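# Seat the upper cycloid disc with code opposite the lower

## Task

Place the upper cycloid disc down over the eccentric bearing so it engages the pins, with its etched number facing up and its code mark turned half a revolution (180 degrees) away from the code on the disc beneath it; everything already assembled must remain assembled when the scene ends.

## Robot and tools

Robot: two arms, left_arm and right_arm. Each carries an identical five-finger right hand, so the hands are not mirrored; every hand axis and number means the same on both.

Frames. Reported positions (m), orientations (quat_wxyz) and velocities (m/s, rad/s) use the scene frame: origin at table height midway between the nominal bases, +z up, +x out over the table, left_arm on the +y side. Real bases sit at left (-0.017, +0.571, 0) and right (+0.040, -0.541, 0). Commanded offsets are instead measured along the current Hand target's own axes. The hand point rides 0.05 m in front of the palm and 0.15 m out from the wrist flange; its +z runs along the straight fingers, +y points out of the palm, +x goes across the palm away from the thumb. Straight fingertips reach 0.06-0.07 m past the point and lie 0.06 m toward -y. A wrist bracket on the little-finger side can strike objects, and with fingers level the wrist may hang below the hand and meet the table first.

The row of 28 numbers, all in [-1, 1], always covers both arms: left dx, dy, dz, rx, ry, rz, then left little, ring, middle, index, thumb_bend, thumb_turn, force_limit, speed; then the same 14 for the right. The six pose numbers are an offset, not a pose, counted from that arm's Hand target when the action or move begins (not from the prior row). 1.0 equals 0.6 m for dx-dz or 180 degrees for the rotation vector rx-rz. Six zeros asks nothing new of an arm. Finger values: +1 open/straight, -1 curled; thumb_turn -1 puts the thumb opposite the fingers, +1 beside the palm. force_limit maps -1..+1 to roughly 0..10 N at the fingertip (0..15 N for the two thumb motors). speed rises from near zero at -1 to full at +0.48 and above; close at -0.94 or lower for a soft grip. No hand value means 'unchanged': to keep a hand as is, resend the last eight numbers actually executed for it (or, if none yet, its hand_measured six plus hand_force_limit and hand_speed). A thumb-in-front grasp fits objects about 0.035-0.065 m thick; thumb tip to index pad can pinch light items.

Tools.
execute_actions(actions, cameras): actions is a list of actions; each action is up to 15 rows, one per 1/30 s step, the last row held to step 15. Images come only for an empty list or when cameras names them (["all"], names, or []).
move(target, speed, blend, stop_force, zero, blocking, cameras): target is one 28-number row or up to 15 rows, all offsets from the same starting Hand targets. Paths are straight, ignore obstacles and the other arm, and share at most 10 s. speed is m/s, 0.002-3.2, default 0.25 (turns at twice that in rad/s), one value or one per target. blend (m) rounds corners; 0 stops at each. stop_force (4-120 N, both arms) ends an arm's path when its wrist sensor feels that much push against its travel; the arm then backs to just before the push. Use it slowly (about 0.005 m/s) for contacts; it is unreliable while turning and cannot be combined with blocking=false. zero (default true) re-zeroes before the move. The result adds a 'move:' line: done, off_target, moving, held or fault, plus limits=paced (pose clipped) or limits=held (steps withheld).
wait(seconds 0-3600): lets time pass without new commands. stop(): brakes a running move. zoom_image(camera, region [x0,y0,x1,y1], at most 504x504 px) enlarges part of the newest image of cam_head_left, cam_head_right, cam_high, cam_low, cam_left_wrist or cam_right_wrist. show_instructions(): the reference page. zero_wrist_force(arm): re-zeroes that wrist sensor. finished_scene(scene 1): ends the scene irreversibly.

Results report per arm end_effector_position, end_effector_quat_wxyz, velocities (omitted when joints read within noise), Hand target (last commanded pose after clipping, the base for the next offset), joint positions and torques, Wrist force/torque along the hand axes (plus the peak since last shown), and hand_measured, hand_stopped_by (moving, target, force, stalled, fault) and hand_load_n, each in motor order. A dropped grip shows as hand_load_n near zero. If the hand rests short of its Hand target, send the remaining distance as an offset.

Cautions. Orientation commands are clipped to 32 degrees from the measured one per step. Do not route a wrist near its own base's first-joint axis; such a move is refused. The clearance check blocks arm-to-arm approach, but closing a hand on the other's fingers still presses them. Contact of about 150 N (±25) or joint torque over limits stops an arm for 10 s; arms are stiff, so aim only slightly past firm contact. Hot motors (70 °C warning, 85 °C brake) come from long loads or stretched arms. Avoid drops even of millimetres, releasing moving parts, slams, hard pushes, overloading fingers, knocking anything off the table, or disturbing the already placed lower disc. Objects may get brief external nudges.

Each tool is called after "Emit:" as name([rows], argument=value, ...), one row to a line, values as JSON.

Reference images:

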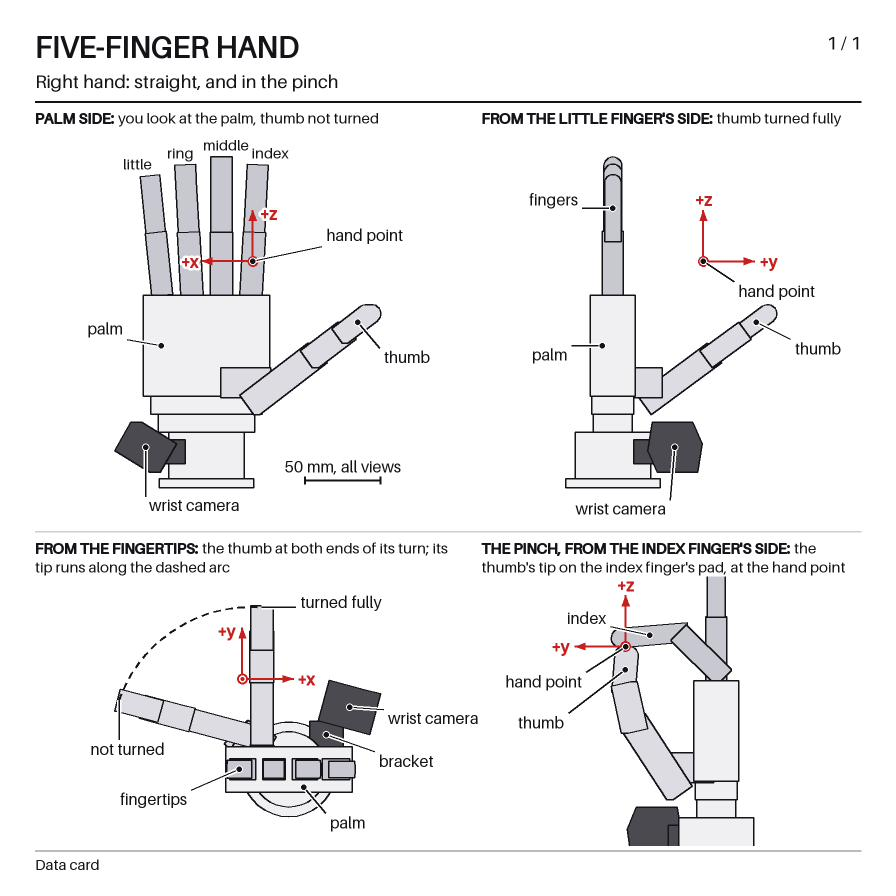

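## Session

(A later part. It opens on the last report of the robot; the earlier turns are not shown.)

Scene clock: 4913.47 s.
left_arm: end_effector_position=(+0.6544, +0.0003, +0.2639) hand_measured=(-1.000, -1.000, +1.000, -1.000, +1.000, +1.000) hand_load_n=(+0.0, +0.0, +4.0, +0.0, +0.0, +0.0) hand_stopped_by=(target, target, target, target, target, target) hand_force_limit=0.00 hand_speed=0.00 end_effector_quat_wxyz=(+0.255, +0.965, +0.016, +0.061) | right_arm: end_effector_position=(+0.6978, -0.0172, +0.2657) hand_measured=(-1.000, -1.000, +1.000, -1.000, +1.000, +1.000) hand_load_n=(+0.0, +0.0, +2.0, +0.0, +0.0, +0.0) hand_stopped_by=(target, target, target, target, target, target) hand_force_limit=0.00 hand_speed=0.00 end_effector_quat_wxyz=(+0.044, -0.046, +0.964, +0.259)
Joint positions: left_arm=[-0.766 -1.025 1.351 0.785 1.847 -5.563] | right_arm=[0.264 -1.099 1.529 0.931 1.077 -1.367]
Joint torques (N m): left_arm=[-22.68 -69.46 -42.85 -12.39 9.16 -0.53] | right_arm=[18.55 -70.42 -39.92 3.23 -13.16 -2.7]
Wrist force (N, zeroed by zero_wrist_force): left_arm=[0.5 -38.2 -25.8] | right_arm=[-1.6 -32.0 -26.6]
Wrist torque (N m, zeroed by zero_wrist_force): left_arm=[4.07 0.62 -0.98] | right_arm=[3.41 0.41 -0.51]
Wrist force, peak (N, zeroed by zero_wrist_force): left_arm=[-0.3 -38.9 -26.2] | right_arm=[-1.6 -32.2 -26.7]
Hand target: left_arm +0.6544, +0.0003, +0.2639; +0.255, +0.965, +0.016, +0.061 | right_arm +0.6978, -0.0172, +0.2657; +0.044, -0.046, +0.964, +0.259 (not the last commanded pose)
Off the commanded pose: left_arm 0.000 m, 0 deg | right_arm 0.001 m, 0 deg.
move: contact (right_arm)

Emit:
move(target=[0.000679,0.000601,-0.002665,0,0,0,-1,-1,1,-1,1,1,0,0,-0.000551,0.001427,-0.000849,0,0,0,-1,-1,1,-1,1,1,0,0], speed=0.005)

Emit:
move(target=[-0.000183,-0.000828,0.001435,0,0,0,-1,-1,1,-1,1,1,0,0,0.000183,-0.000828,0.001435,0,0,0,-1,-1,1,-1,1,1,0,0], speed=0.005, stop_force=7)

Scene clock: 4928.13 s.
left_arm: end_effector_position=(+0.6546, +0.0008, +0.2655) hand_measured=(-1.000, -1.000, +1.000, -1.000, +1.000, +1.000) hand_load_n=(+0.0, +0.5, +3.5, +0.0, +0.0, +0.0) hand_stopped_by=(target, target, target, target, target, target) hand_force_limit=0.00 hand_speed=0.00 end_effector_quat_wxyz=(+0.255, +0.965, +0.017, +0.061) | right_arm: end_effector_position=(+0.6981, -0.0167, +0.2666) hand_measured=(-1.000, -1.000, +1.000, -1.000, +1.000, +1.000) hand_load_n=(+0.5, +0.0, +2.5, +0.0, +0.0, +0.0) hand_stopped_by=(target, target, target, target, target, target) hand_force_limit=0.00 hand_speed=0.00 end_effector_quat_wxyz=(+0.044, -0.046, +0.964, +0.259)
Joint positions: left_arm=[-0.766 -1.026 1.35 0.788 1.848 -5.562] | right_arm=[0.264 -1.099 1.528 0.932 1.078 -1.366]
Joint torques (N m): left_arm=[-15.13 -113.31 -61.35 -4.66 12.33 2.45] | right_arm=[41.32 -75.08 -42.14 3.81 -9.22 1.32]
Wrist force (N, zeroed by zero_wrist_force): left_arm=[-2.3 -35.3 -17.8] | right_arm=[-1.0 -37.8 -15.6]
Wrist torque (N m, zeroed by zero_wrist_force): left_arm=[3.54 0.33 -1.08] | right_arm=[3.14 0.25 -0.82]
Wrist force, peak (N, zeroed by zero_wrist_force): left_arm=[0.5 -38.8 -25.9] | right_arm=[-1.9 -32.6 -26.7]
Hand target: left_arm +0.6546, +0.0008, +0.2655; +0.255, +0.965, +0.016, +0.061 | right_arm +0.6980, -0.0167, +0.2666; +0.044, -0.046, +0.964, +0.259
Off the commanded pose: left_arm 0.000 m, 0 deg | right_arm 0.000 m, 0 deg.
move: done

Scene clock: 4929.27 s.
left_arm: end_effector_position=(+0.6546, +0.0008, +0.2645) hand_measured=(-1.000, -1.000, +1.000, -1.000, +1.000, +1.000) hand_load_n=(+0.0, +0.0, +3.5, +0.0, -0.5, +0.0) hand_stopped_by=(target, target, target, target, target, target) hand_force_limit=0.00 hand_speed=0.00 end_effector_quat_wxyz=(+0.255, +0.965, +0.016, +0.061) | right_arm: end_effector_position=(+0.6980, -0.0167, +0.2656) hand_measured=(-1.000, -1.000, +1.000, -1.000, +1.000, +1.000) hand_load_n=(+0.0, +0.0, +2.5, +0.0, +0.0, +0.0) hand_stopped_by=(target, target, target, target, target, target) hand_force_limit=0.00 hand_speed=0.00 end_effector_quat_wxyz=(+0.044, -0.046, +0.964, +0.259)
Joint positions: left_arm=[-0.766 -1.026 1.351 0.786 1.848 -5.562] | right_arm=[0.264 -1.098 1.529 0.931 1.078 -1.366]
Joint torques (N m): left_arm=[-17.02 -72.94 -44.82 -10.87 12.45 1.76] | right_arm=[40.97 -63.79 -33.32 1.4 -10.34 -0.35]
Wrist force (N, zeroed by zero_wrist_force): left_arm=[-1.9 -36.4 -19.1] | right_arm=[-1.5 -37.1 -16.8]
Wrist torque (N m, zeroed by zero_wrist_force): left_arm=[3.51 0.42 -1.09] | right_arm=[3.19 0.31 -0.83]
Wrist force, peak (N, zeroed by zero_wrist_force): left_arm=[-1.9 -36.5 -19.6] | right_arm=[-1.2 -38.3 -16.1]
Hand target: left_arm +0.6546, +0.0008, +0.2645; +0.255, +0.965, +0.016, +0.061 | right_arm +0.6980, -0.0167, +0.2656; +0.044, -0.046, +0.964, +0.259
Off the commanded pose: left_arm 0.000 m, 0 deg | right_arm 0.000 m, 0 deg.
move: done

Emit:
move(target=[-0.000183,-0.000828,0.001435,0,0,0,-1,-1,1,-1,1,1,0,0,0.000183,-0.000828,0.001435,0,0,0,-1,-1,1,-1,1,1,0,0], speed=0.005, stop_force=7)

Scene clock: 4934.73 s.
left_arm: end_effector_position=(+0.6546, +0.0008, +0.2636) hand_measured=(-1.000, -1.000, +1.000, -1.000, +1.000, +1.000) hand_load_n=(+0.0, +0.0, +3.0, +0.0, +0.0, +0.0) hand_stopped_by=(target, target, target, target, target, target) hand_force_limit=0.00 hand_speed=0.00 end_effector_quat_wxyz=(+0.255, +0.965, +0.016, +0.061) | right_arm: end_effector_position=(+0.6981, -0.0167, +0.2646) hand_measured=(-1.000, -1.000, +1.000, -1.000, +1.000, +1.000) hand_load_n=(+0.0, +0.0, +2.5, +0.0, +0.0, +0.0) hand_stopped_by=(target, target, target, target, target, target) hand_force_limit=0.00 hand_speed=0.00 end_effector_quat_wxyz=(+0.044, -0.046, +0.964, +0.259)
Joint positions: left_arm=[-0.766 -1.025 1.352 0.784 1.848 -5.562] | right_arm=[0.264 -1.097 1.529 0.929 1.078 -1.366]
Joint torques (N m): left_arm=[-23.11 -70.89 -42.35 -10.29 12.49 -0.36] | right_arm=[33.68 -62.66 -29.3 2.98 -12.83 -2.81]
Wrist force (N, zeroed by zero_wrist_force): left_arm=[4.0 -33.5 -26.0] | right_arm=[-5.9 -38.5 -19.7]
Wrist torque (N m, zeroed by zero_wrist_force): left_arm=[3.80 0.88 -0.69] | right_arm=[3.40 0.12 -1.11]
Wrist force, peak (N, zeroed by zero_wrist_force): left_arm=[3.5 -34.0 -25.9] | right_arm=[-5.3 -39.0 -19.7]
Hand target: left_arm +0.6546, +0.0008, +0.2636; +0.255, +0.965, +0.016, +0.061 | right_arm +0.6980, -0.0167, +0.2646; +0.044, -0.046, +0.964, +0.259
Off the commanded pose: left_arm 0.000 m, 0 deg | right_arm 0.000 m, 0 deg.
move: contact (left_arm)

Emit:
move(target=[0.000847,0.000829,-0.00135,0,0,0,-1,-1,1,-1,1,1,0,0,-0.000847,0.000754,-0.001393,0,0,0,-1,-1,1,-1,1,1,0,0], speed=0.005)

Emit:
move(target=[-0.000183,-0.000828,0.001435,0,0,0,-1,-1,1,-1,1,1,0,0,0.000183,-0.000828,0.001435,0,0,0,-1,-1,1,-1,1,1,0,0], speed=0.005, stop_force=7)

Scene clock: 4944.63 s.
left_arm: end_effector_position=(+0.6550, +0.0008, +0.2647) hand_measured=(-1.000, -1.000, +1.000, -1.000, +1.000, +1.000) hand_load_n=(+0.0, +0.0, +3.5, +0.0, +0.0, +0.0) hand_stopped_by=(target, target, target, target, target, target) hand_force_limit=0.00 hand_speed=0.00 end_effector_quat_wxyz=(+0.255, +0.965, +0.016, +0.061) | right_arm: end_effector_position=(+0.6984, -0.0166, +0.2656) hand_measured=(-1.000, -1.000, +1.000, -1.000, +1.000, +1.000) hand_load_n=(+0.0, +0.0, +2.5, +0.0, +0.0, +0.0) hand_stopped_by=(target, target, target, target, target, target) hand_force_limit=0.00 hand_speed=0.00 end_effector_quat_wxyz=(+0.044, -0.046, +0.964, +0.259)
Joint positions: left_arm=[-0.765 -1.025 1.35 0.786 1.848 -5.562] | right_arm=[0.264 -1.097 1.528 0.931 1.078 -1.367]
Joint torques (N m): left_arm=[-15.17 -78.6 -58.8 -6.35 12.32 2.48] | right_arm=[18.68 -81.43 -43.71 1.73 -14.73 -3.05]
Wrist force (N, zeroed by zero_wrist_force): left_arm=[-2.1 -36.9 -18.4] | right_arm=[-1.0 -39.4 -16.2]
Wrist torque (N m, zeroed by zero_wrist_force): left_arm=[3.57 0.32 -1.11] | right_arm=[3.24 0.27 -0.81]
Wrist force, peak (N, zeroed by zero_wrist_force): left_arm=[4.1 -34.0 -26.2] | right_arm=[-5.3 -38.9 -20.0]
Hand target: left_arm +0.6550, +0.0008, +0.2646; +0.255, +0.965, +0.016, +0.061 | right_arm +0.6984, -0.0167, +0.2656; +0.044, -0.046, +0.964, +0.259
Off the commanded pose: left_arm 0.000 m, 0 deg | right_arm 0.000 m, 0 deg.
move: done

Scene clock: 4945.70 s.
left_arm: end_effector_position=(+0.6550, +0.0008, +0.2636) hand_measured=(-1.000, -1.000, +1.000, -1.000, +1.000, +1.000) hand_load_n=(+0.0, +0.0, +3.5, +0.0, -0.5, +0.0) hand_stopped_by=(target, target, target, target, target, target) hand_force_limit=0.00 hand_speed=0.00 end_effector_quat_wxyz=(+0.256, +0.965, +0.016, +0.061) | right_arm: end_effector_position=(+0.6985, -0.0167, +0.2646) hand_measured=(-1.000, -1.000, +1.000, -1.000, +1.000, +1.000) hand_load_n=(+0.0, +0.0, +2.5, +0.0, +0.0, +0.0) hand_stopped_by=(target, target, target, target, target, target) hand_force_limit=0.00 hand_speed=0.00 end_effector_quat_wxyz=(+0.044, -0.046, +0.964, +0.259)
Joint positions: left_arm=[-0.765 -1.025 1.351 0.785 1.848 -5.562] | right_arm=[0.264 -1.097 1.529 0.93 1.078 -1.367]
Joint torques (N m): left_arm=[-18.77 -69.74 -42.65 -10.36 11.53 2.3] | right_arm=[21.09 -61.34 -31.08 1.37 -14.67 -2.95]
Wrist force (N, zeroed by zero_wrist_force): left_arm=[-0.1 -36.2 -21.3] | right_arm=[-2.3 -38.4 -18.5]
Wrist torque (N m, zeroed by zero_wrist_force): left_arm=[3.66 0.51 -0.96] | right_arm=[3.32 0.18 -0.87]
Wrist force, peak (N, zeroed by zero_wrist_force): left_arm=[-0.5 -36.2 -22.0] | right_arm=[-2.8 -38.6 -18.7]
Hand target: left_arm +0.6550, +0.0008, +0.2636; +0.255, +0.965, +0.016, +0.061 | right_arm +0.6984, -0.0167, +0.2646; +0.044, -0.046, +0.964, +0.259
Off the commanded pose: left_arm 0.000 m, 0 deg | right_arm 0.000 m, 0 deg.
move: done

Emit:
move(target=[0.000148,-0.000828,0.001477,0,0,0,-1,-1,1,-1,1,1,0,0,-0.000148,-0.000866,0.001456,0,0,0,-1,-1,1,-1,1,1,0,0], speed=0.005, stop_force=7)

Scene clock: 4953.60 s.
left_arm: end_effector_position=(+0.6552, +0.0008, +0.2626) hand_measured=(-1.000, -1.000, +1.000, -1.000, +1.000, +1.000) hand_load_n=(+0.0, +0.0, +3.5, +0.0, +0.0, +0.0) hand_stopped_by=(target, target, target, target, target, target) hand_force_limit=0.00 hand_speed=0.00 end_effector_quat_wxyz=(+0.255, +0.965, +0.016, +0.061) | right_arm: end_effector_position=(+0.6986, -0.0167, +0.2636) hand_measured=(-1.000, -1.000, +1.000, -1.000, +1.000, +1.000) hand_load_n=(+0.0, +0.0, +2.5, +0.0, -0.5, +0.0) hand_stopped_by=(target, target, target, target, target, target) hand_force_limit=0.00 hand_speed=0.00 end_effector_quat_wxyz=(+0.044, -0.046, +0.964, +0.259)
Joint positions: left_arm=[-0.765 -1.024 1.352 0.783 1.848 -5.562] | right_arm=[0.264 -1.096 1.529 0.928 1.078 -1.367]
Joint torques (N m): left_arm=[-16.31 -82.33 -48.76 -12.2 13 2.3] | right_arm=[18.76 -67.85 -33.39 -0.05 -14.92 -3.04]
Wrist force (N, zeroed by zero_wrist_force): left_arm=[-1.8 -37.7 -19.4] | right_arm=[-0.8 -36.4 -17.5]
Wrist torque (N m, zeroed by zero_wrist_force): left_arm=[3.75 0.48 -1.07] | right_arm=[3.21 0.31 -0.71]
Wrist force, peak (N, zeroed by zero_wrist_force): left_arm=[-1.3 -38.3 -19.3] | right_arm=[-2.6 -38.7 -18.7]
Hand target: left_arm +0.6552, +0.0008, +0.2626; +0.255, +0.965, +0.016, +0.061 | right_arm +0.6986, -0.0167, +0.2636; +0.044, -0.046, +0.964, +0.259
Off the commanded pose: left_arm 0.000 m, 0 deg | right_arm 0.000 m, 0 deg.
move: done

Emit:
move(target=[-0.000183,-0.000978,0.001351,0,0,0,-1,-1,1,-1,1,1,0,0,0.000183,-0.000678,0.001518,0,0,0,-1,-1,1,-1,1,1,0,0], speed=0.005, stop_force=7)

Emit:
move(target=[-0.000183,-0.000828,0.001435,0,0,0,-1,-1,1,-1,1,1,0,0,0.000183,-0.000828,0.001435,0,0,0,-1,-1,1,-1,1,1,0,0], speed=0.005, stop_force=7)

Scene clock: 4960.27 s.
left_arm: end_effector_position=(+0.6552, +0.0009, +0.2616) hand_measured=(-1.000, -1.000, +1.000, -1.000, +1.000, +1.000) hand_load_n=(+0.0, +0.0, +3.5, +0.0, +0.0, +0.0) hand_stopped_by=(target, target, target, target, target, target) hand_force_limit=0.00 hand_speed=0.00 end_effector_quat_wxyz=(+0.256, +0.965, +0.016, +0.061) | right_arm: end_effector_position=(+0.6986, -0.0166, +0.2626) hand_measured=(-1.000, -1.000, +1.000, -1.000, +1.000, +1.000) hand_load_n=(+0.0, +0.0, +2.5, +0.0, -0.5, +0.0) hand_stopped_by=(target, target, target, target, target, target) hand_force_limit=0.00 hand_speed=0.00 end_effector_quat_wxyz=(+0.044, -0.046, +0.964, +0.259)
Joint positions: left_arm=[-0.765 -1.024 1.353 0.782 1.848 -5.561] | right_arm=[0.264 -1.095 1.53 0.927 1.077 -1.367]
Joint torques (N m): left_arm=[-16.32 -75.55 -45.39 -9.45 12.54 2.5] | right_arm=[40.99 -63.19 -32.66 1.28 -11.93 1.56]
Wrist force (N, zeroed by zero_wrist_force): left_arm=[-1.7 -36.7 -17.4] | right_arm=[-0.7 -36.7 -17.9]
Wrist torque (N m, zeroed by zero_wrist_force): left_arm=[3.54 0.48 -1.06] | right_arm=[3.15 0.29 -0.76]
Wrist force, peak (N, zeroed by zero_wrist_force): left_arm=[-2.6 -39.4 -19.5] | right_arm=[0.1 -36.8 -18.2]
Hand target: left_arm +0.6552, +0.0009, +0.2616; +0.255, +0.965, +0.016, +0.061 | right_arm +0.6986, -0.0166, +0.2626; +0.044, -0.046, +0.964, +0.259
Off the commanded pose: left_arm 0.000 m, 0 deg | right_arm 0.000 m, 0 deg.
move: done

Scene clock: 4961.33 s.
left_arm: end_effector_position=(+0.6552, +0.0009, +0.2606) hand_measured=(-1.000, -1.000, +1.000, -1.000, +1.000, +1.000) hand_load_n=(+0.0, +0.0, +3.5, +0.0, +0.0, +0.0) hand_stopped_by=(target, target, target, target, target, target) hand_force_limit=0.00 hand_speed=0.00 end_effector_quat_wxyz=(+0.255, +0.965, +0.016, +0.061) | right_arm: end_effector_position=(+0.6986, -0.0166, +0.2616) hand_measured=(-1.000, -1.000, +1.000, -1.000, +1.000, +1.000) hand_load_n=(+0.0, +0.0, +2.5, +0.0, +0.0, +0.0) hand_stopped_by=(target, target, target, target, target, target) hand_force_limit=0.00 hand_speed=0.00 end_effector_quat_wxyz=(+0.044, -0.046, +0.964, +0.259)
Joint positions: left_arm=[-0.765 -1.023 1.354 0.78 1.848 -5.561] | right_arm=[0.264 -1.094 1.531 0.925 1.078 -1.367]
Joint torques (N m): left_arm=[-14.69 -78.85 -47.21 -10.3 11.94 2.4] | right_arm=[40.77 -65.66 -33.86 0.93 -10.08 1.28]
Wrist force (N, zeroed by zero_wrist_force): left_arm=[-1.5 -36.5 -18.0] | right_arm=[-1.1 -36.7 -17.3]
Wrist torque (N m, zeroed by zero_wrist_force): left_arm=[3.59 0.48 -1.05] | right_arm=[3.12 0.24 -0.78]
Wrist force, peak (N, zeroed by zero_wrist_force): left_arm=[-1.2 -37.1 -18.1] | right_arm=[-1.0 -36.8 -17.5]
Hand target: left_arm +0.6552, +0.0009, +0.2606; +0.255, +0.965, +0.016, +0.061 | right_arm +0.6986, -0.0166, +0.2616; +0.044, -0.046, +0.964, +0.259
Off the commanded pose: left_arm 0.000 m, 0 deg | right_arm 0.000 m, 0 deg.
move: done

Emit:
move(target=[-0.000366,-0.001656,0.00287,0,0,0,-1,-1,1,-1,1,1,0,0,0.000366,-0.001656,0.00287,0,0,0,-1,-1,1,-1,1,1,0,0], speed=0.005, stop_force=7)

Emit:
move(target=[-0.000366,-0.001656,0.00287,0,0,0,-1,-1,1,-1,1,1,0,0,0.000366,-0.001656,0.00287,0,0,0,-1,-1,1,-1,1,1,0,0], speed=0.005, stop_force=7)

Scene clock: 4968.30 s.
left_arm: end_effector_position=(+0.6552, +0.0009, +0.2586) hand_measured=(-1.000, -1.000, +1.000, -1.000, +1.000, +1.000) hand_load_n=(+0.0, +0.0, +3.5, +0.0, +0.0, +0.0) hand_stopped_by=(target, target, target, target, target, target) hand_force_limit=0.00 hand_speed=0.00 end_effector_quat_wxyz=(+0.255, +0.965, +0.016, +0.061) | right_arm: end_effector_position=(+0.6986, -0.0166, +0.2596) hand_measured=(-1.000, -1.000, +1.000, -1.000, +1.000, +1.000) hand_load_n=(+0.0, +0.0, +2.5, +0.0, +0.0, +0.0) hand_stopped_by=(target, target, target, target, target, target) hand_force_limit=0.00 hand_speed=0.00 end_effector_quat_wxyz=(+0.044, -0.046, +0.964, +0.259)
Joint positions: left_arm=[-0.765 -1.022 1.356 0.777 1.848 -5.561] | right_arm=[0.264 -1.093 1.532 0.922 1.078 -1.367]
Joint torques (N m): left_arm=[-15.63 -77.37 -49.26 -8.8 9.4 2.74] | right_arm=[38.44 -68.64 -35.99 2.65 -10.27 -0.11]
Wrist force (N, zeroed by zero_wrist_force): left_arm=[-1.3 -36.6 -17.7] | right_arm=[-1.5 -36.4 -17.3]
Wrist torque (N m, zeroed by zero_wrist_force): left_arm=[3.55 0.42 -1.03] | right_arm=[3.18 0.29 -0.80]
Wrist force, peak (N, zeroed by zero_wrist_force): left_arm=[-1.6 -37.4 -18.0] | right_arm=[-1.1 -36.8 -17.8]
Hand target: left_arm +0.6552, +0.0009, +0.2586; +0.255, +0.965, +0.016, +0.061 | right_arm +0.6986, -0.0166, +0.2596; +0.044, -0.046, +0.964, +0.259
Off the commanded pose: left_arm 0.000 m, 0 deg | right_arm 0.000 m, 0 deg.
move: done

Scene clock: 4969.37 s.
left_arm: end_effector_position=(+0.6552, +0.0009, +0.2566) hand_measured=(-1.000, -1.000, +1.000, -1.000, +1.000, +1.000) hand_load_n=(+0.0, +0.0, +3.5, +0.0, +0.0, +0.0) hand_stopped_by=(target, target, target, target, target, target) hand_force_limit=0.00 hand_speed=0.00 end_effector_quat_wxyz=(+0.255, +0.965, +0.016, +0.061) | right_arm: end_effector_position=(+0.6986, -0.0166, +0.2576) hand_measured=(-1.000, -1.000, +1.000, -1.000, +1.000, +1.000) hand_load_n=(+0.0, +0.0, +2.5, +0.5, +0.0, +0.0) hand_stopped_by=(target, target, target, target, target, target) hand_force_limit=0.00 hand_speed=0.00 end_effector_quat_wxyz=(+0.044, -0.046, +0.964, +0.259)
Joint positions: left_arm=[-0.765 -1.021 1.358 0.774 1.848 -5.561] | right_arm=[0.264 -1.092 1.534 0.919 1.078 -1.367]
Joint torques (N m): left_arm=[-16.05 -79.04 -50.13 -8.95 8.96 2.27] | right_arm=[32.8 -71.05 -38.24 2.46 -10.57 -1.12]
Wrist force (N, zeroed by zero_wrist_force): left_arm=[-2.3 -36.1 -18.6] | right_arm=[-1.0 -37.7 -16.3]
Wrist torque (N m, zeroed by zero_wrist_force): left_arm=[3.44 0.38 -1.08] | right_arm=[3.15 0.24 -0.80]
Wrist force, peak (N, zeroed by zero_wrist_force): left_arm=[-2.2 -36.0 -19.0] | right_arm=[-1.3 -37.6 -17.0]
Hand target: left_arm +0.6552, +0.0009, +0.2566; +0.255, +0.965, +0.016, +0.061 | right_arm +0.6986, -0.0166, +0.2576; +0.044, -0.046, +0.964, +0.259
Off the commanded pose: left_arm 0.000 m, 0 deg | right_arm 0.000 m, 0 deg.
move: done

Emit:
move(target=[-0.000366,-0.001656,0.00287,0,0,0,-1,-1,1,-1,1,1,0,0,0.000366,-0.001656,0.00287,0,0,0,-1,-1,1,-1,1,1,0,0], speed=0.005, stop_force=7)

Emit:
move(target=[-0.000183,-0.000828,0.001435,0,0,0,-1,-1,1,-1,1,1,0,0,0.000183,-0.000828,0.001435,0,0,0,-1,-1,1,-1,1,1,0,0], speed=0.005, stop_force=7, cameras=["all"])

Emit:
zoom_image(camera="cam_low", region=[505, 180, 640, 250])

Emit:
zoom_image(camera="cam_high", region=[398, 190, 468, 260])

Emit:
zoom_image(camera="cam_head_left", region=[460, 165, 516, 221])

Scene clock: 4977.60 s.
left_arm: end_effector_position=(+0.6552, +0.0009, +0.2546) hand_measured=(-1.000, -1.000, +1.000, -1.000, +1.000, +1.000) hand_load_n=(+0.0, +0.0, +3.0, +0.0, +0.0, +0.0) hand_stopped_by=(target, target, target, target, target, target) hand_force_limit=0.00 hand_speed=0.00 end_effector_quat_wxyz=(+0.256, +0.965, +0.016, +0.061) | right_arm: end_effector_position=(+0.6986, -0.0166, +0.2556) hand_measured=(-1.000, -1.000, +1.000, -1.000, +1.000, +1.000) hand_load_n=(+0.0, +0.0, +2.5, +0.0, +0.0, +0.0) hand_stopped_by=(target, target, target, target, target, target) hand_force_limit=0.00 hand_speed=0.00 end_effector_quat_wxyz=(+0.044, -0.046, +0.964, +0.259)
Joint positions: left_arm=[-0.765 -1.02 1.36 0.771 1.848 -5.561] | right_arm=[0.264 -1.09 1.536 0.916 1.078 -1.367]
Joint torques (N m): left_arm=[-14.85 -70.09 -46.67 -9.54 7.38 2.23] | right_arm=[27.3 -63.07 -35.94 0.46 -11.46 -2.53]
Wrist force (N, zeroed by zero_wrist_force): left_arm=[-4.5 -33.8 -21.7] | right_arm=[0.5 -37.7 -22.5]
Wrist torque (N m, zeroed by zero_wrist_force): left_arm=[3.48 0.35 -1.17] | right_arm=[3.47 0.48 -0.73]
Wrist force, peak (N, zeroed by zero_wrist_force): left_arm=[-3.2 -35.8 -19.3] | right_arm=[0.5 -37.7 -22.5]
Hand target: left_arm +0.6552, +0.0009, +0.2546; +0.255, +0.965, +0.016, +0.061 | right_arm +0.6986, -0.0166, +0.2556; +0.044, -0.046, +0.964, +0.259
Off the commanded pose: left_arm 0.000 m, 0 deg | right_arm 0.000 m, 0 deg.
move: done

Scene clock: 4978.67 s.
left_arm: end_effector_position=(+0.6552, +0.0009, +0.2536) hand_measured=(-1.000, -1.000, +1.000, -1.000, +1.000, +1.000) hand_load_n=(+0.0, +0.0, +3.5, +0.0, +0.0, +0.0) hand_stopped_by=(target, target, target, target, target, target) hand_force_limit=0.00 hand_speed=0.00 end_effector_quat_wxyz=(+0.255, +0.965, +0.016, +0.061) | right_arm: end_effector_position=(+0.6986, -0.0166, +0.2546) hand_measured=(-1.000, -1.000, +1.000, -1.000, +1.000, +1.000) hand_load_n=(+0.0, +0.0, +2.5, +0.0, +0.0, +0.0) hand_stopped_by=(target, target, target, target, target, target) hand_force_limit=0.00 hand_speed=0.00 end_effector_quat_wxyz=(+0.044, -0.046, +0.964, +0.259)
Joint positions: left_arm=[-0.765 -1.019 1.361 0.77 1.848 -5.561] | right_arm=[0.264 -1.089 1.537 0.914 1.078 -1.367]
Joint torques (N m): left_arm=[-14.87 -77.35 -46.54 -10.9 7.05 2.53] | right_arm=[27.54 -64.14 -35.42 -0.18 -11.42 -2.56]
Wrist force (N, zeroed by zero_wrist_force): left_arm=[-4.9 -33.3 -21.1] | right_arm=[2.1 -37.7 -22.1]
Wrist torque (N m, zeroed by zero_wrist_force): left_arm=[3.46 0.28 -1.19] | right_arm=[3.46 0.58 -0.61]
Wrist force, peak (N, zeroed by zero_wrist_force): left_arm=[-4.6 -33.4 -22.7] | right_arm=[1.4 -37.9 -23.8]
Hand target: left_arm +0.6552, +0.0009, +0.2536; +0.255, +0.965, +0.016, +0.061 | right_arm +0.6986, -0.0166, +0.2546; +0.044, -0.046, +0.964, +0.259
Off the commanded pose: left_arm 0.000 m, 0 deg | right_arm 0.000 m, 0 deg.
move: done

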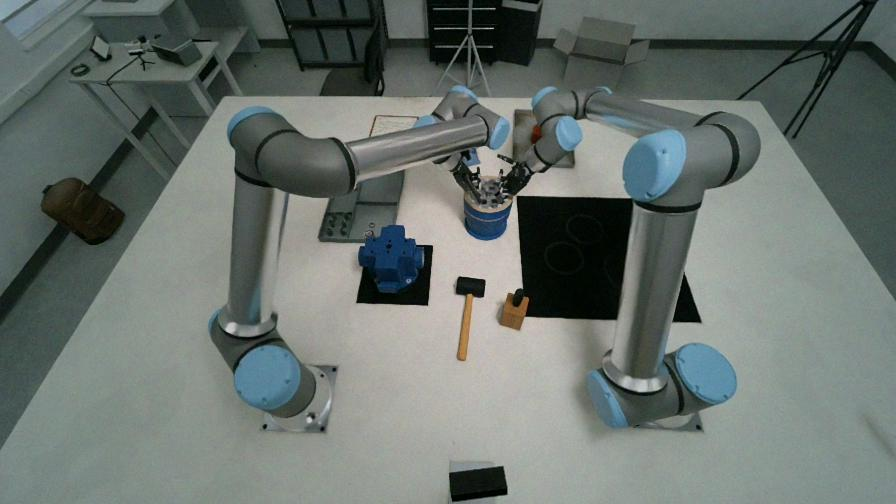

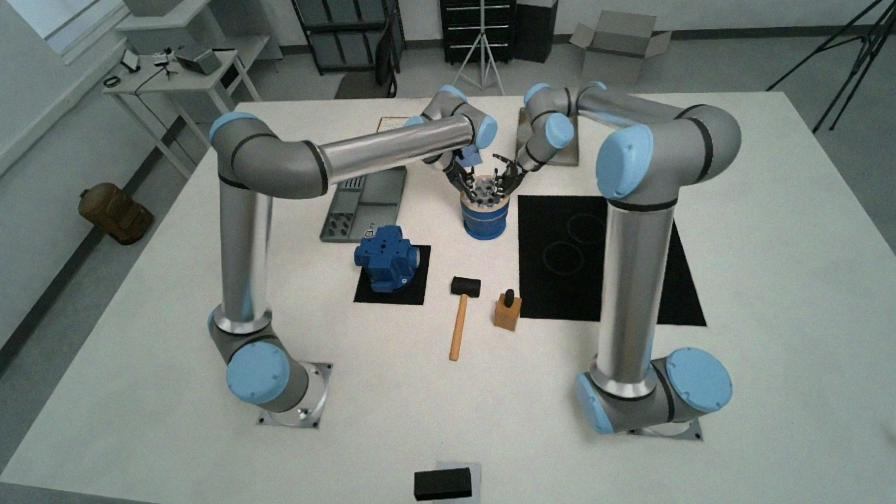

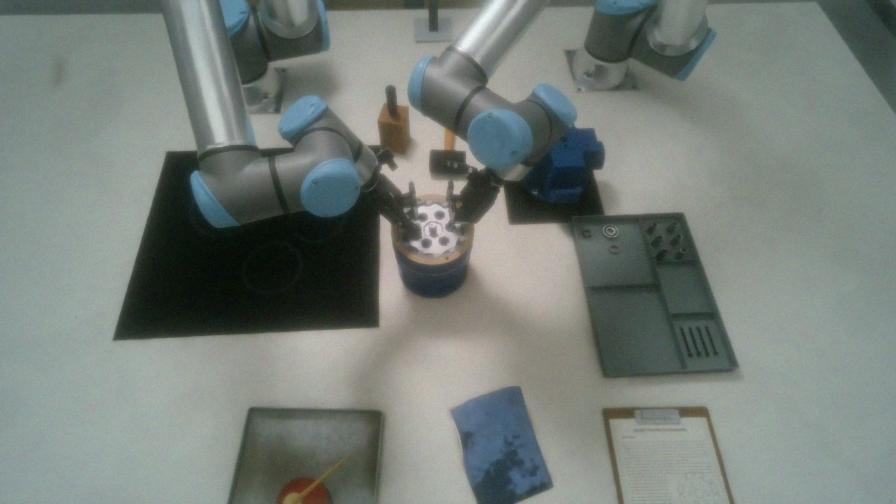

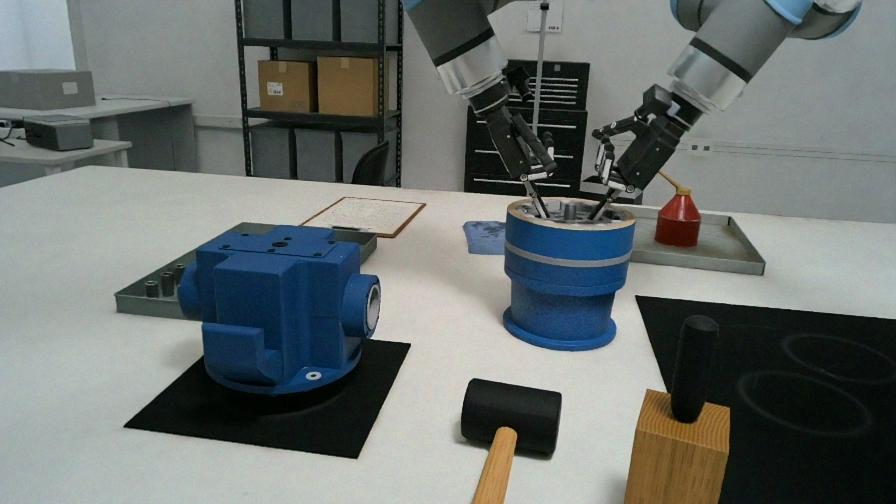

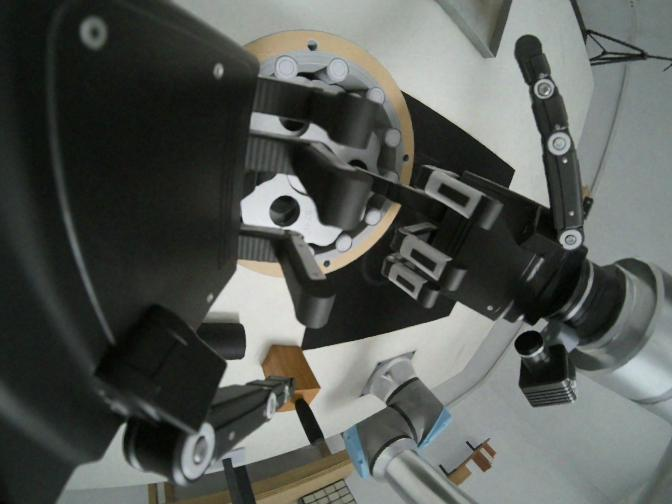

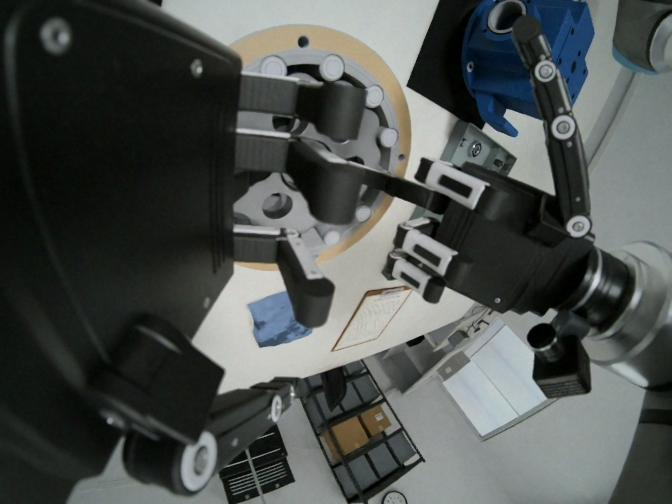

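Scaled by 3.733 from the camera's image (finer frame: 1280x720).

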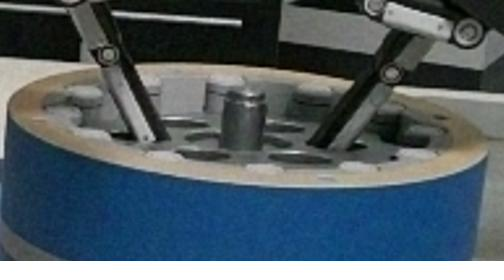

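Scaled by 7.200 from the camera's image (finer frame: 1280x720).

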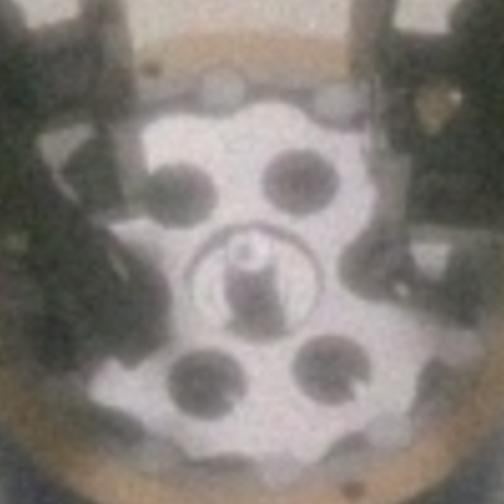

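Scaled by 9.000 from the camera's image (finer frame: 1280x720).

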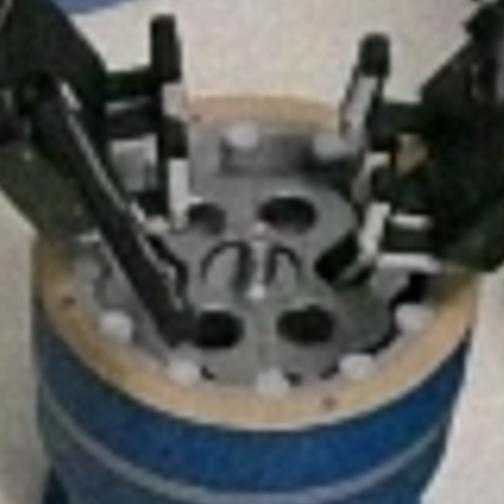

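Emit:
move(target=[-0.000697,-0.000612,0.001494,0,0,0,-1,-1,1,-1,1,1,0,0,0.000697,-0.000988,0.001277,0,0,0,-1,-1,1,-1,1,1,0,0], speed=0.005, stop_force=8)

Scene clock: 4988.47 s.
left_arm: end_effector_position=(+0.6549, +0.0008, +0.2526) hand_measured=(-1.000, -1.000, +1.000, -1.000, +1.000, +1.000) hand_load_n=(+0.0, +0.0, +3.5, +0.0, +0.0, +0.0) hand_stopped_by=(target, target, target, target, target, target) hand_force_limit=0.00 hand_speed=0.00 end_effector_quat_wxyz=(+0.255, +0.965, +0.016, +0.061) | right_arm: end_effector_position=(+0.6983, -0.0167, +0.2536) hand_measured=(-1.000, -1.000, +1.000, -1.000, +1.000, +1.000) hand_load_n=(+0.0, +0.0, +2.5, +0.0, +0.0, +0.0) hand_stopped_by=(target, target, target, target, target, target) hand_force_limit=0.00 hand_speed=0.00 end_effector_quat_wxyz=(+0.044, -0.046, +0.964, +0.259)
Joint positions: left_arm=[-0.765 -1.019 1.362 0.768 1.848 -5.562] | right_arm=[0.264 -1.089 1.538 0.912 1.078 -1.367]
Joint torques (N m): left_arm=[-37.12 -70.94 -46.94 -9.33 6.38 -4.2] | right_arm=[19.56 -62.24 -36.46 1.72 -15.18 -2.65]
Wrist force (N, zeroed by zero_wrist_force): left_arm=[-0.7 -35.2 -21.4] | right_arm=[-0.1 -37.1 -18.5]
Wrist torque (N m, zeroed by zero_wrist_force): left_arm=[3.64 0.57 -0.92] | right_arm=[3.30 0.32 -0.70]
Wrist force, peak (N, zeroed by zero_wrist_force): left_arm=[-0.8 -35.4 -21.4] | right_arm=[2.2 -38.1 -22.0]
Hand target: left_arm +0.6549, +0.0008, +0.2526; +0.255, +0.965, +0.016, +0.061 | right_arm +0.6983, -0.0167, +0.2536; +0.044, -0.046, +0.964, +0.259
Off the commanded pose: left_arm 0.000 m, 0 deg | right_arm 0.000 m, 0 deg.
move: done

Emit:
move(target=[-0.000183,-0.000828,0.001435,0,0,0,-1,-1,1,-1,1,1,0,0,0.000183,-0.000828,0.001435,0,0,0,-1,-1,1,-1,1,1,0,0], speed=0.005, stop_force=8)

Emit:
move(target=[-0.000183,-0.000828,0.001435,0,0,0,-1,-1,1,-1,1,1,0,0,0.000183,-0.000828,0.001435,0,0,0,-1,-1,1,-1,1,1,0,0], speed=0.005, stop_force=8)

Scene clock: 4995.67 s.
left_arm: end_effector_position=(+0.6549, +0.0008, +0.2516) hand_measured=(-1.000, -1.000, +1.000, -1.000, +1.000, +1.000) hand_load_n=(+0.0, +0.0, +3.5, +0.0, +0.0, +0.0) hand_stopped_by=(target, target, target, target, target, target) hand_force_limit=0.00 hand_speed=0.00 end_effector_quat_wxyz=(+0.255, +0.965, +0.016, +0.061) | right_arm: end_effector_position=(+0.6983, -0.0167, +0.2526) hand_measured=(-1.000, -1.000, +1.000, -1.000, +1.000, +1.000) hand_load_n=(+0.0, +0.0, +2.5, +0.0, +0.0, +0.0) hand_stopped_by=(target, target, target, target, target, target) hand_force_limit=0.00 hand_speed=0.00 end_effector_quat_wxyz=(+0.044, -0.046, +0.964, +0.259)
Joint positions: left_arm=[-0.765 -1.018 1.363 0.766 1.848 -5.562] | right_arm=[0.264 -1.089 1.539 0.911 1.078 -1.367]
Joint torques (N m): left_arm=[-32.68 -76.83 -46.15 -11.15 12.02 -4.06] | right_arm=[16.4 -67.54 -34.19 0.57 -15.03 -1.98]
Wrist force (N, zeroed by zero_wrist_force): left_arm=[-2.6 -34.9 -20.8] | right_arm=[0.8 -38.0 -18.5]
Wrist torque (N m, zeroed by zero_wrist_force): left_arm=[3.64 0.51 -1.02] | right_arm=[3.19 0.37 -0.66]
Wrist force, peak (N, zeroed by zero_wrist_force): left_arm=[-0.6 -36.0 -20.8] | right_arm=[0.5 -37.6 -19.3]
Hand target: left_arm +0.6549, +0.0008, +0.2516; +0.255, +0.965, +0.016, +0.061 | right_arm +0.6983, -0.0167, +0.2526; +0.044, -0.046, +0.964, +0.259
Off the commanded pose: left_arm 0.000 m, 0 deg | right_arm 0.000 m, 0 deg.
move: done

Scene clock: 4996.73 s.
left_arm: end_effector_position=(+0.6549, +0.0008, +0.2506) hand_measured=(-1.000, -1.000, +1.000, -1.000, +1.000, +1.000) hand_load_n=(+0.0, -0.5, +3.5, +0.0, +0.0, +0.0) hand_stopped_by=(target, target, target, target, target, target) hand_force_limit=0.00 hand_speed=0.00 end_effector_quat_wxyz=(+0.255, +0.965, +0.016, +0.061) | right_arm: end_effector_position=(+0.6983, -0.0167, +0.2516) hand_measured=(-1.000, -1.000, +1.000, -1.000, +1.000, +1.000) hand_load_n=(+0.0, +0.0, +2.5, +0.0, +0.0, +0.0) hand_stopped_by=(target, target, target, target, target, target) hand_force_limit=0.00 hand_speed=0.00 end_effector_quat_wxyz=(+0.044, -0.046, +0.964, +0.259)
Joint positions: left_arm=[-0.765 -1.018 1.364 0.765 1.848 -5.562] | right_arm=[0.264 -1.088 1.54 0.909 1.078 -1.367]
Joint torques (N m): left_arm=[-30.76 -78.01 -47.44 -11.16 11.7 -3.76] | right_arm=[19.6 -67.25 -35.18 0.17 -14.73 -2.24]
Wrist force (N, zeroed by zero_wrist_force): left_arm=[-3.9 -34.6 -18.6] | right_arm=[0.8 -37.8 -18.1]
Wrist torque (N m, zeroed by zero_wrist_force): left_arm=[3.45 0.28 -1.10] | right_arm=[3.26 0.43 -0.66]
Wrist force, peak (N, zeroed by zero_wrist_force): left_arm=[-2.6 -35.1 -20.3] | right_arm=[1.1 -38.2 -18.0]
Hand target: left_arm +0.6549, +0.0008, +0.2506; +0.255, +0.965, +0.016, +0.061 | right_arm +0.6983, -0.0167, +0.2516; +0.044, -0.046, +0.964, +0.259
Off the commanded pose: left_arm 0.000 m, 0 deg | right_arm 0.000 m, 0 deg.
move: done

Emit:
move(target=[-0.000515,-0.000829,0.001392,0,0,0,-1,-1,1,-1,1,1,0,0,0.000515,-0.000791,0.001414,0,0,0,-1,-1,1,-1,1,1,0,0], speed=0.005, stop_force=8)

Emit:
move(target=[-0.000183,-0.000828,0.001435,0,0,0,-1,-1,1,-1,1,1,0,0,0.000183,-0.000828,0.001435,0,0,0,-1,-1,1,-1,1,1,0,0], speed=0.005, stop_force=8)

Scene clock: 5007.33 s.
left_arm: end_effector_position=(+0.6547, +0.0008, +0.2496) hand_measured=(-1.000, -1.000, +1.000, -1.000, +1.000, +1.000) hand_load_n=(+0.0, +0.0, +3.5, +0.0, +0.0, +0.0) hand_stopped_by=(target, target, target, target, target, target) hand_force_limit=0.00 hand_speed=0.00 end_effector_quat_wxyz=(+0.256, +0.965, +0.016, +0.061) | right_arm: end_effector_position=(+0.6981, -0.0167, +0.2506) hand_measured=(-1.000, -1.000, +1.000, -1.000, +1.000, +1.000) hand_load_n=(+0.0, +0.0, +2.5, +0.0, +0.0, +0.5) hand_stopped_by=(target, target, target, target, target, target) hand_force_limit=0.00 hand_speed=0.00 end_effector_quat_wxyz=(+0.044, -0.046, +0.964, +0.259)
Joint positions: left_arm=[-0.766 -1.018 1.365 0.763 1.848 -5.562] | right_arm=[0.264 -1.087 1.541 0.908 1.078 -1.367]
Joint torques (N m): left_arm=[-34.94 -71.18 -43.27 -9.74 4.76 -4.23] | right_arm=[36.49 -65.17 -34.89 2.08 -13.55 1.42]
Wrist force (N, zeroed by zero_wrist_force): left_arm=[-1.6 -33.6 -21.3] | right_arm=[-1.0 -37.7 -15.4]
Wrist torque (N m, zeroed by zero_wrist_force): left_arm=[3.60 0.44 -0.89] | right_arm=[3.16 0.23 -0.75]
Wrist force, peak (N, zeroed by zero_wrist_force): left_arm=[-1.7 -34.5 -21.1] | right_arm=[1.1 -38.3 -18.0]
Hand target: left_arm +0.6547, +0.0008, +0.2496; +0.255, +0.965, +0.016, +0.061 | right_arm +0.6981, -0.0167, +0.2506; +0.044, -0.046, +0.964, +0.259
Off the commanded pose: left_arm 0.000 m, 0 deg | right_arm 0.000 m, 0 deg.
move: done

Scene clock: 5008.30 s.
left_arm: end_effector_position=(+0.6547, +0.0008, +0.2489) hand_measured=(-1.000, -1.000, +1.000, -1.000, +1.000, +1.000) hand_load_n=(+0.0, +0.0, +2.5, +0.0, +0.0, +0.0) hand_stopped_by=(target, target, target, target, target, target) hand_force_limit=0.00 hand_speed=0.00 end_effector_quat_wxyz=(+0.256, +0.965, +0.016, +0.061) | right_arm: end_effector_position=(+0.6981, -0.0167, +0.2498) hand_measured=(-1.000, -1.000, +1.000, -1.000, +1.000, +1.000) hand_load_n=(+0.0, +0.0, +2.5, +0.0, +0.0, +0.0) hand_stopped_by=(target, target, target, target, target, target) hand_force_limit=0.00 hand_speed=0.00 end_effector_quat_wxyz=(+0.044, -0.046, +0.964, +0.259)
Joint positions: left_arm=[-0.766 -1.017 1.366 0.762 1.848 -5.562] | right_arm=[0.264 -1.087 1.542 0.906 1.078 -1.367]
Joint torques (N m): left_arm=[-33.18 -74.76 -50.44 -5.97 4.26 -4.14] | right_arm=[34.47 -71.28 -38.61 1.74 -12.93 1.46]
Wrist force (N, zeroed by zero_wrist_force): left_arm=[-2.3 -31.1 -30.9] | right_arm=[-0.5 -36.7 -26.2]
Wrist torque (N m, zeroed by zero_wrist_force): left_arm=[3.90 0.65 -0.88] | right_arm=[3.59 0.45 -0.71]
Wrist force, peak (N, zeroed by zero_wrist_force): left_arm=[-2.0 -31.8 -31.4] | right_arm=[-1.2 -36.5 -26.7]
Hand target: left_arm +0.6547, +0.0008, +0.2490; +0.256, +0.965, +0.016, +0.061 | right_arm +0.6981, -0.0167, +0.2499; +0.044, -0.046, +0.964, +0.259
Off the commanded pose: left_arm 0.000 m, 0 deg | right_arm 0.000 m, 0 deg.
move: contact (left_arm, right_arm)

Emit:
wait(seconds=0.1, cameras=["all"])

Emit:
zoom_image(camera="cam_low", region=[505, 180, 640, 250])

Emit:
zoom_image(camera="cam_high", region=[398, 190, 468, 260])

Emit:
zoom_image(camera="cam_head_left", region=[460, 165, 516, 221])

Emit:
zoom_image(camera="cam_left_wrist", region=[240, 30, 420, 280])

Emit:
zoom_image(camera="cam_right_wrist", region=[230, 30, 410, 280])

Scene clock: 5020.37 s.
left_arm: end_effector_position=(+0.6547, +0.0008, +0.2490) hand_measured=(-1.000, -1.000, +1.000, -1.000, +1.000, +1.000) hand_load_n=(+0.0, +0.0, +3.0, +0.0, +0.0, +0.0) hand_stopped_by=(target, target, target, target, target, target) hand_force_limit=0.00 hand_speed=0.00 end_effector_quat_wxyz=(+0.256, +0.965, +0.016, +0.061) | right_arm: end_effector_position=(+0.6981, -0.0167, +0.2499) hand_measured=(-1.000, -1.000, +1.000, -1.000, +1.000, +1.000) hand_load_n=(+0.0, +0.0, +2.5, +0.0, +0.0, +0.0) hand_stopped_by=(target, target, target, target, target, target) hand_force_limit=0.00 hand_speed=0.00 end_effector_quat_wxyz=(+0.044, -0.046, +0.964, +0.259)
Joint positions: left_arm=[-0.766 -1.017 1.366 0.762 1.848 -5.562] | right_arm=[0.264 -1.087 1.542 0.906 1.078 -1.367]
Joint torques (N m): left_arm=[-34.49 -99.31 -55.97 -4.75 5.18 -3.96] | right_arm=[35.64 -75.91 -42.18 2 -13.08 1.6]
Wrist force (N, zeroed by zero_wrist_force): left_arm=[-3.0 -31.2 -30.9] | right_arm=[-0.5 -36.5 -26.0]
Wrist torque (N m, zeroed by zero_wrist_force): left_arm=[3.91 0.74 -0.93] | right_arm=[3.65 0.53 -0.71]
Wrist force, peak (N, zeroed by zero_wrist_force): left_arm=[-2.3 -31.5 -31.6] | right_arm=[-0.6 -36.9 -26.4]
Hand target: left_arm +0.6547, +0.0008, +0.2490; +0.256, +0.965, +0.016, +0.061 | right_arm +0.6981, -0.0167, +0.2499; +0.044, -0.046, +0.964, +0.259
Off the commanded pose: left_arm 0.000 m, 0 deg | right_arm 0.000 m, 0 deg.
wait: 0.10 s; at rest from the start

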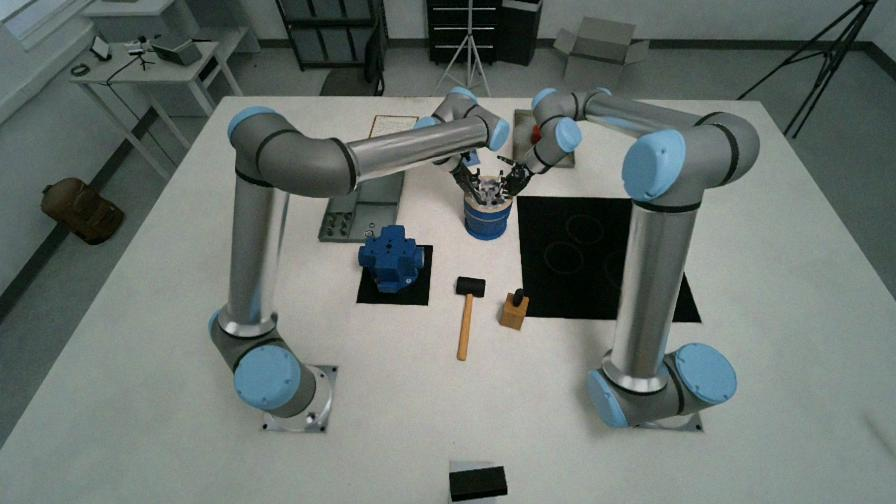

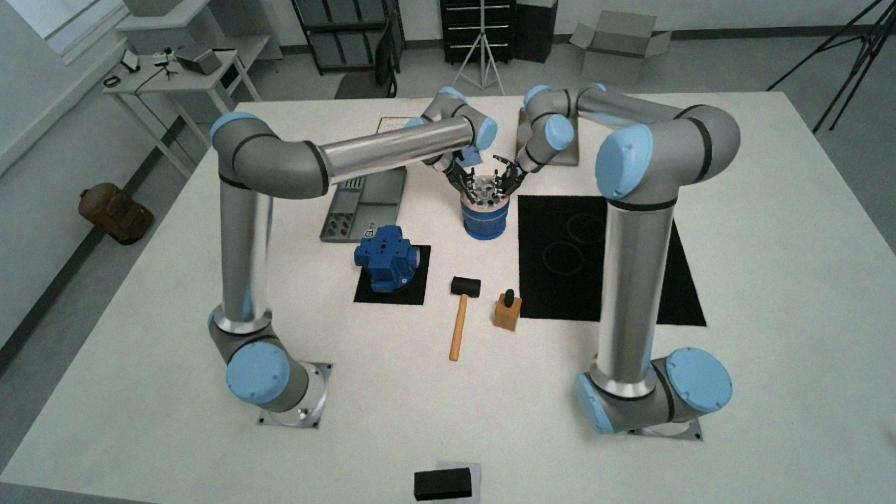

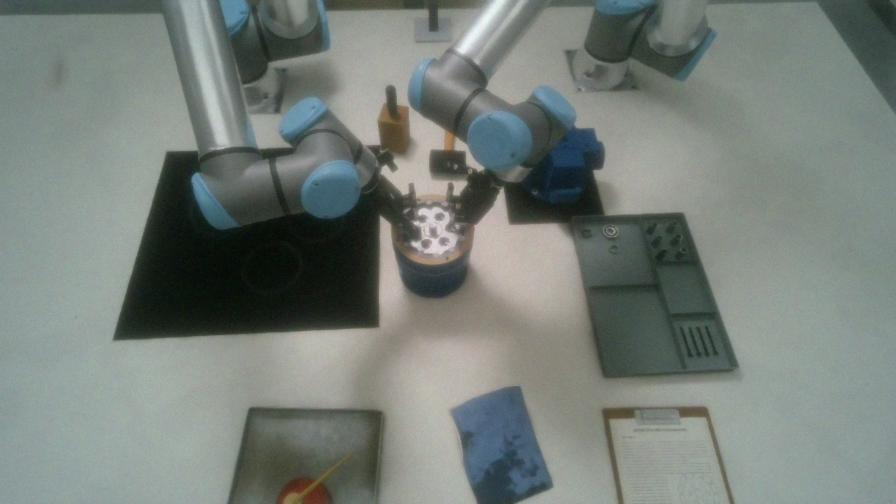

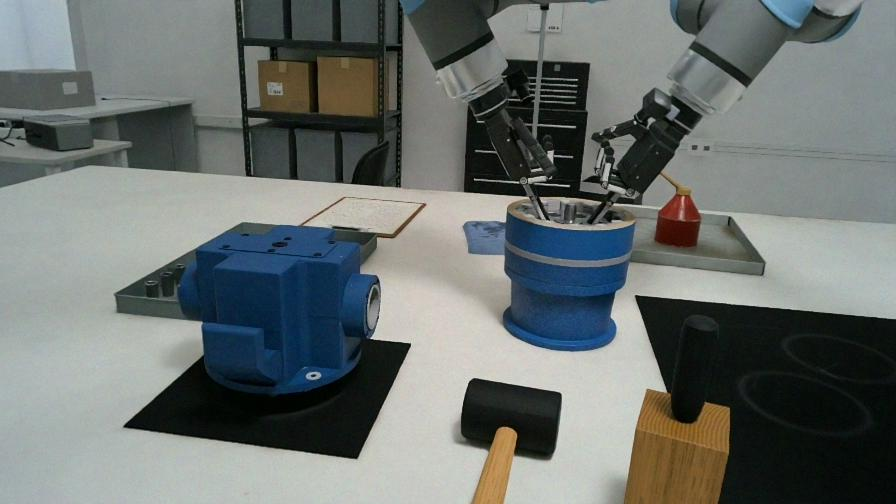

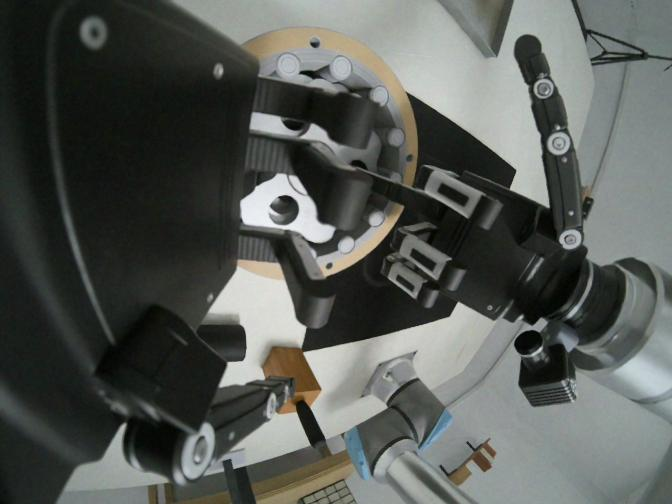

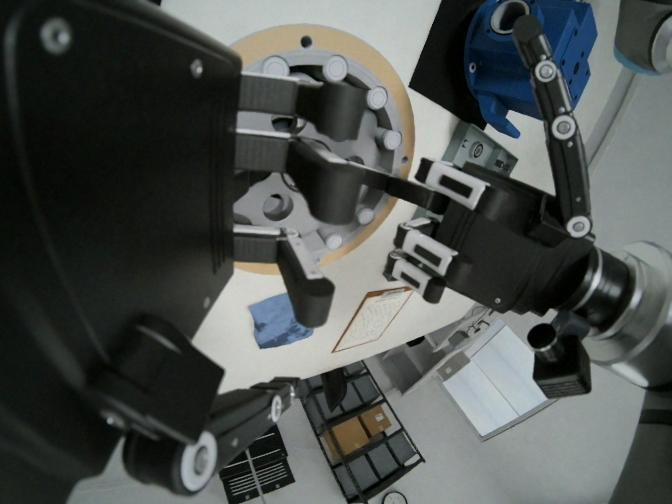

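Scaled by 3.733 from the camera's image (finer frame: 1280x720).

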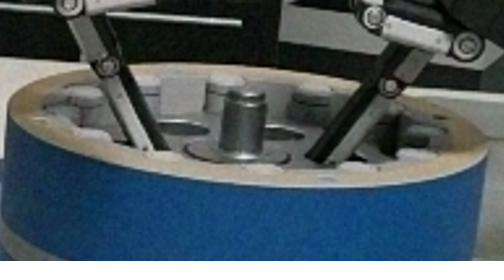

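Scaled by 7.200 from the camera's image (finer frame: 1280x720).

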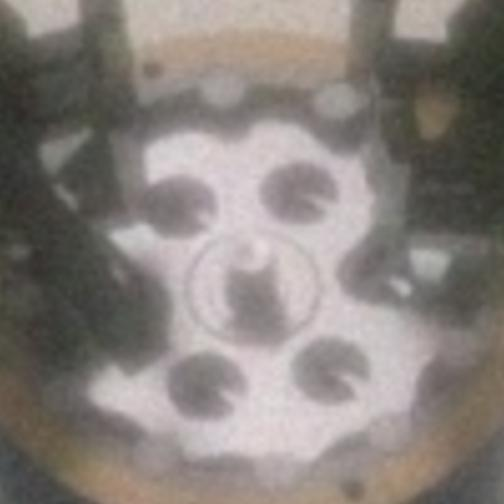

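Scaled by 9.000 from the camera's image (finer frame: 1280x720).

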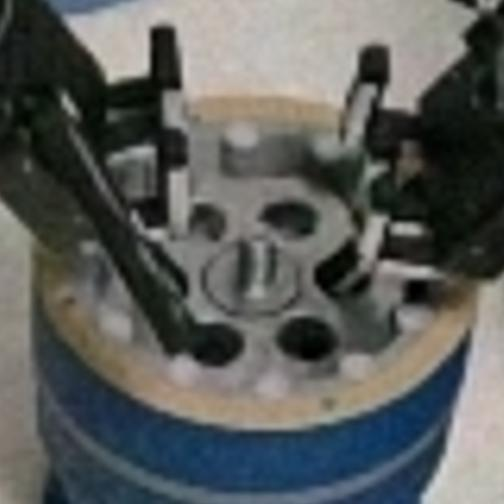

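Scaled by 2.016 from the camera's image (finer frame: 960x720).

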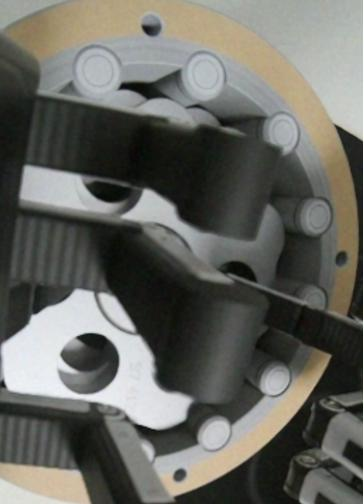

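Scaled by 2.016 from the camera's image (finer frame: 960x720).

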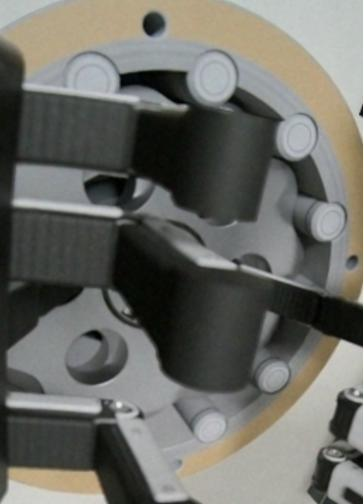

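Emit:
move(target=[-0.000183,-0.000828,0.001435,0,0,0,-1,-1,1,-1,1,1,0,0,0.000183,-0.000828,0.001435,0,0,0,-1,-1,1,-1,1,1,0,0], speed=0.003, stop_force=12)

Scene clock: 5028.93 s.
left_arm: end_effector_position=(+0.6547, +0.0008, +0.2480) hand_measured=(-1.000, -1.000, +1.000, -1.000, +1.000, +1.000) hand_load_n=(+0.0, +0.0, +3.0, +0.0, +0.0, +0.0) hand_stopped_by=(target, target, target, target, target, target) hand_force_limit=0.00 hand_speed=0.00 end_effector_quat_wxyz=(+0.256, +0.965, +0.016, +0.061) | right_arm: end_effector_position=(+0.6981, -0.0167, +0.2489) hand_measured=(-1.000, -1.000, +1.000, -1.000, +1.000, +1.000) hand_load_n=(+0.0, +0.0, +2.5, +0.0, -0.5, +0.0) hand_stopped_by=(target, target, target, target, target, target) hand_force_limit=0.00 hand_speed=0.00 end_effector_quat_wxyz=(+0.044, -0.046, +0.964, +0.259)
Joint positions: left_arm=[-0.766 -1.017 1.367 0.761 1.848 -5.562] | right_arm=[0.264 -1.086 1.543 0.905 1.078 -1.367]
Joint torques (N m): left_arm=[-33.75 -58.87 -37.89 -12.61 6.25 -4.21] | right_arm=[30.74 -51.39 -26.34 -0.75 -12.93 1.34]
Wrist force (N, zeroed by zero_wrist_force): left_arm=[-2.3 -31.2 -36.8] | right_arm=[-1.3 -33.9 -32.9]
Wrist torque (N m, zeroed by zero_wrist_force): left_arm=[4.24 0.77 -0.88] | right_arm=[3.86 0.58 -0.68]
Wrist force, peak (N, zeroed by zero_wrist_force): left_arm=[-2.7 -31.4 -37.2] | right_arm=[-1.6 -34.0 -32.8]
Hand target: left_arm +0.6547, +0.0008, +0.2480; +0.256, +0.965, +0.016, +0.061 | right_arm +0.6981, -0.0167, +0.2489; +0.044, -0.046, +0.964, +0.259
Off the commanded pose: left_arm 0.000 m, 0 deg | right_arm 0.000 m, 0 deg.
move: done


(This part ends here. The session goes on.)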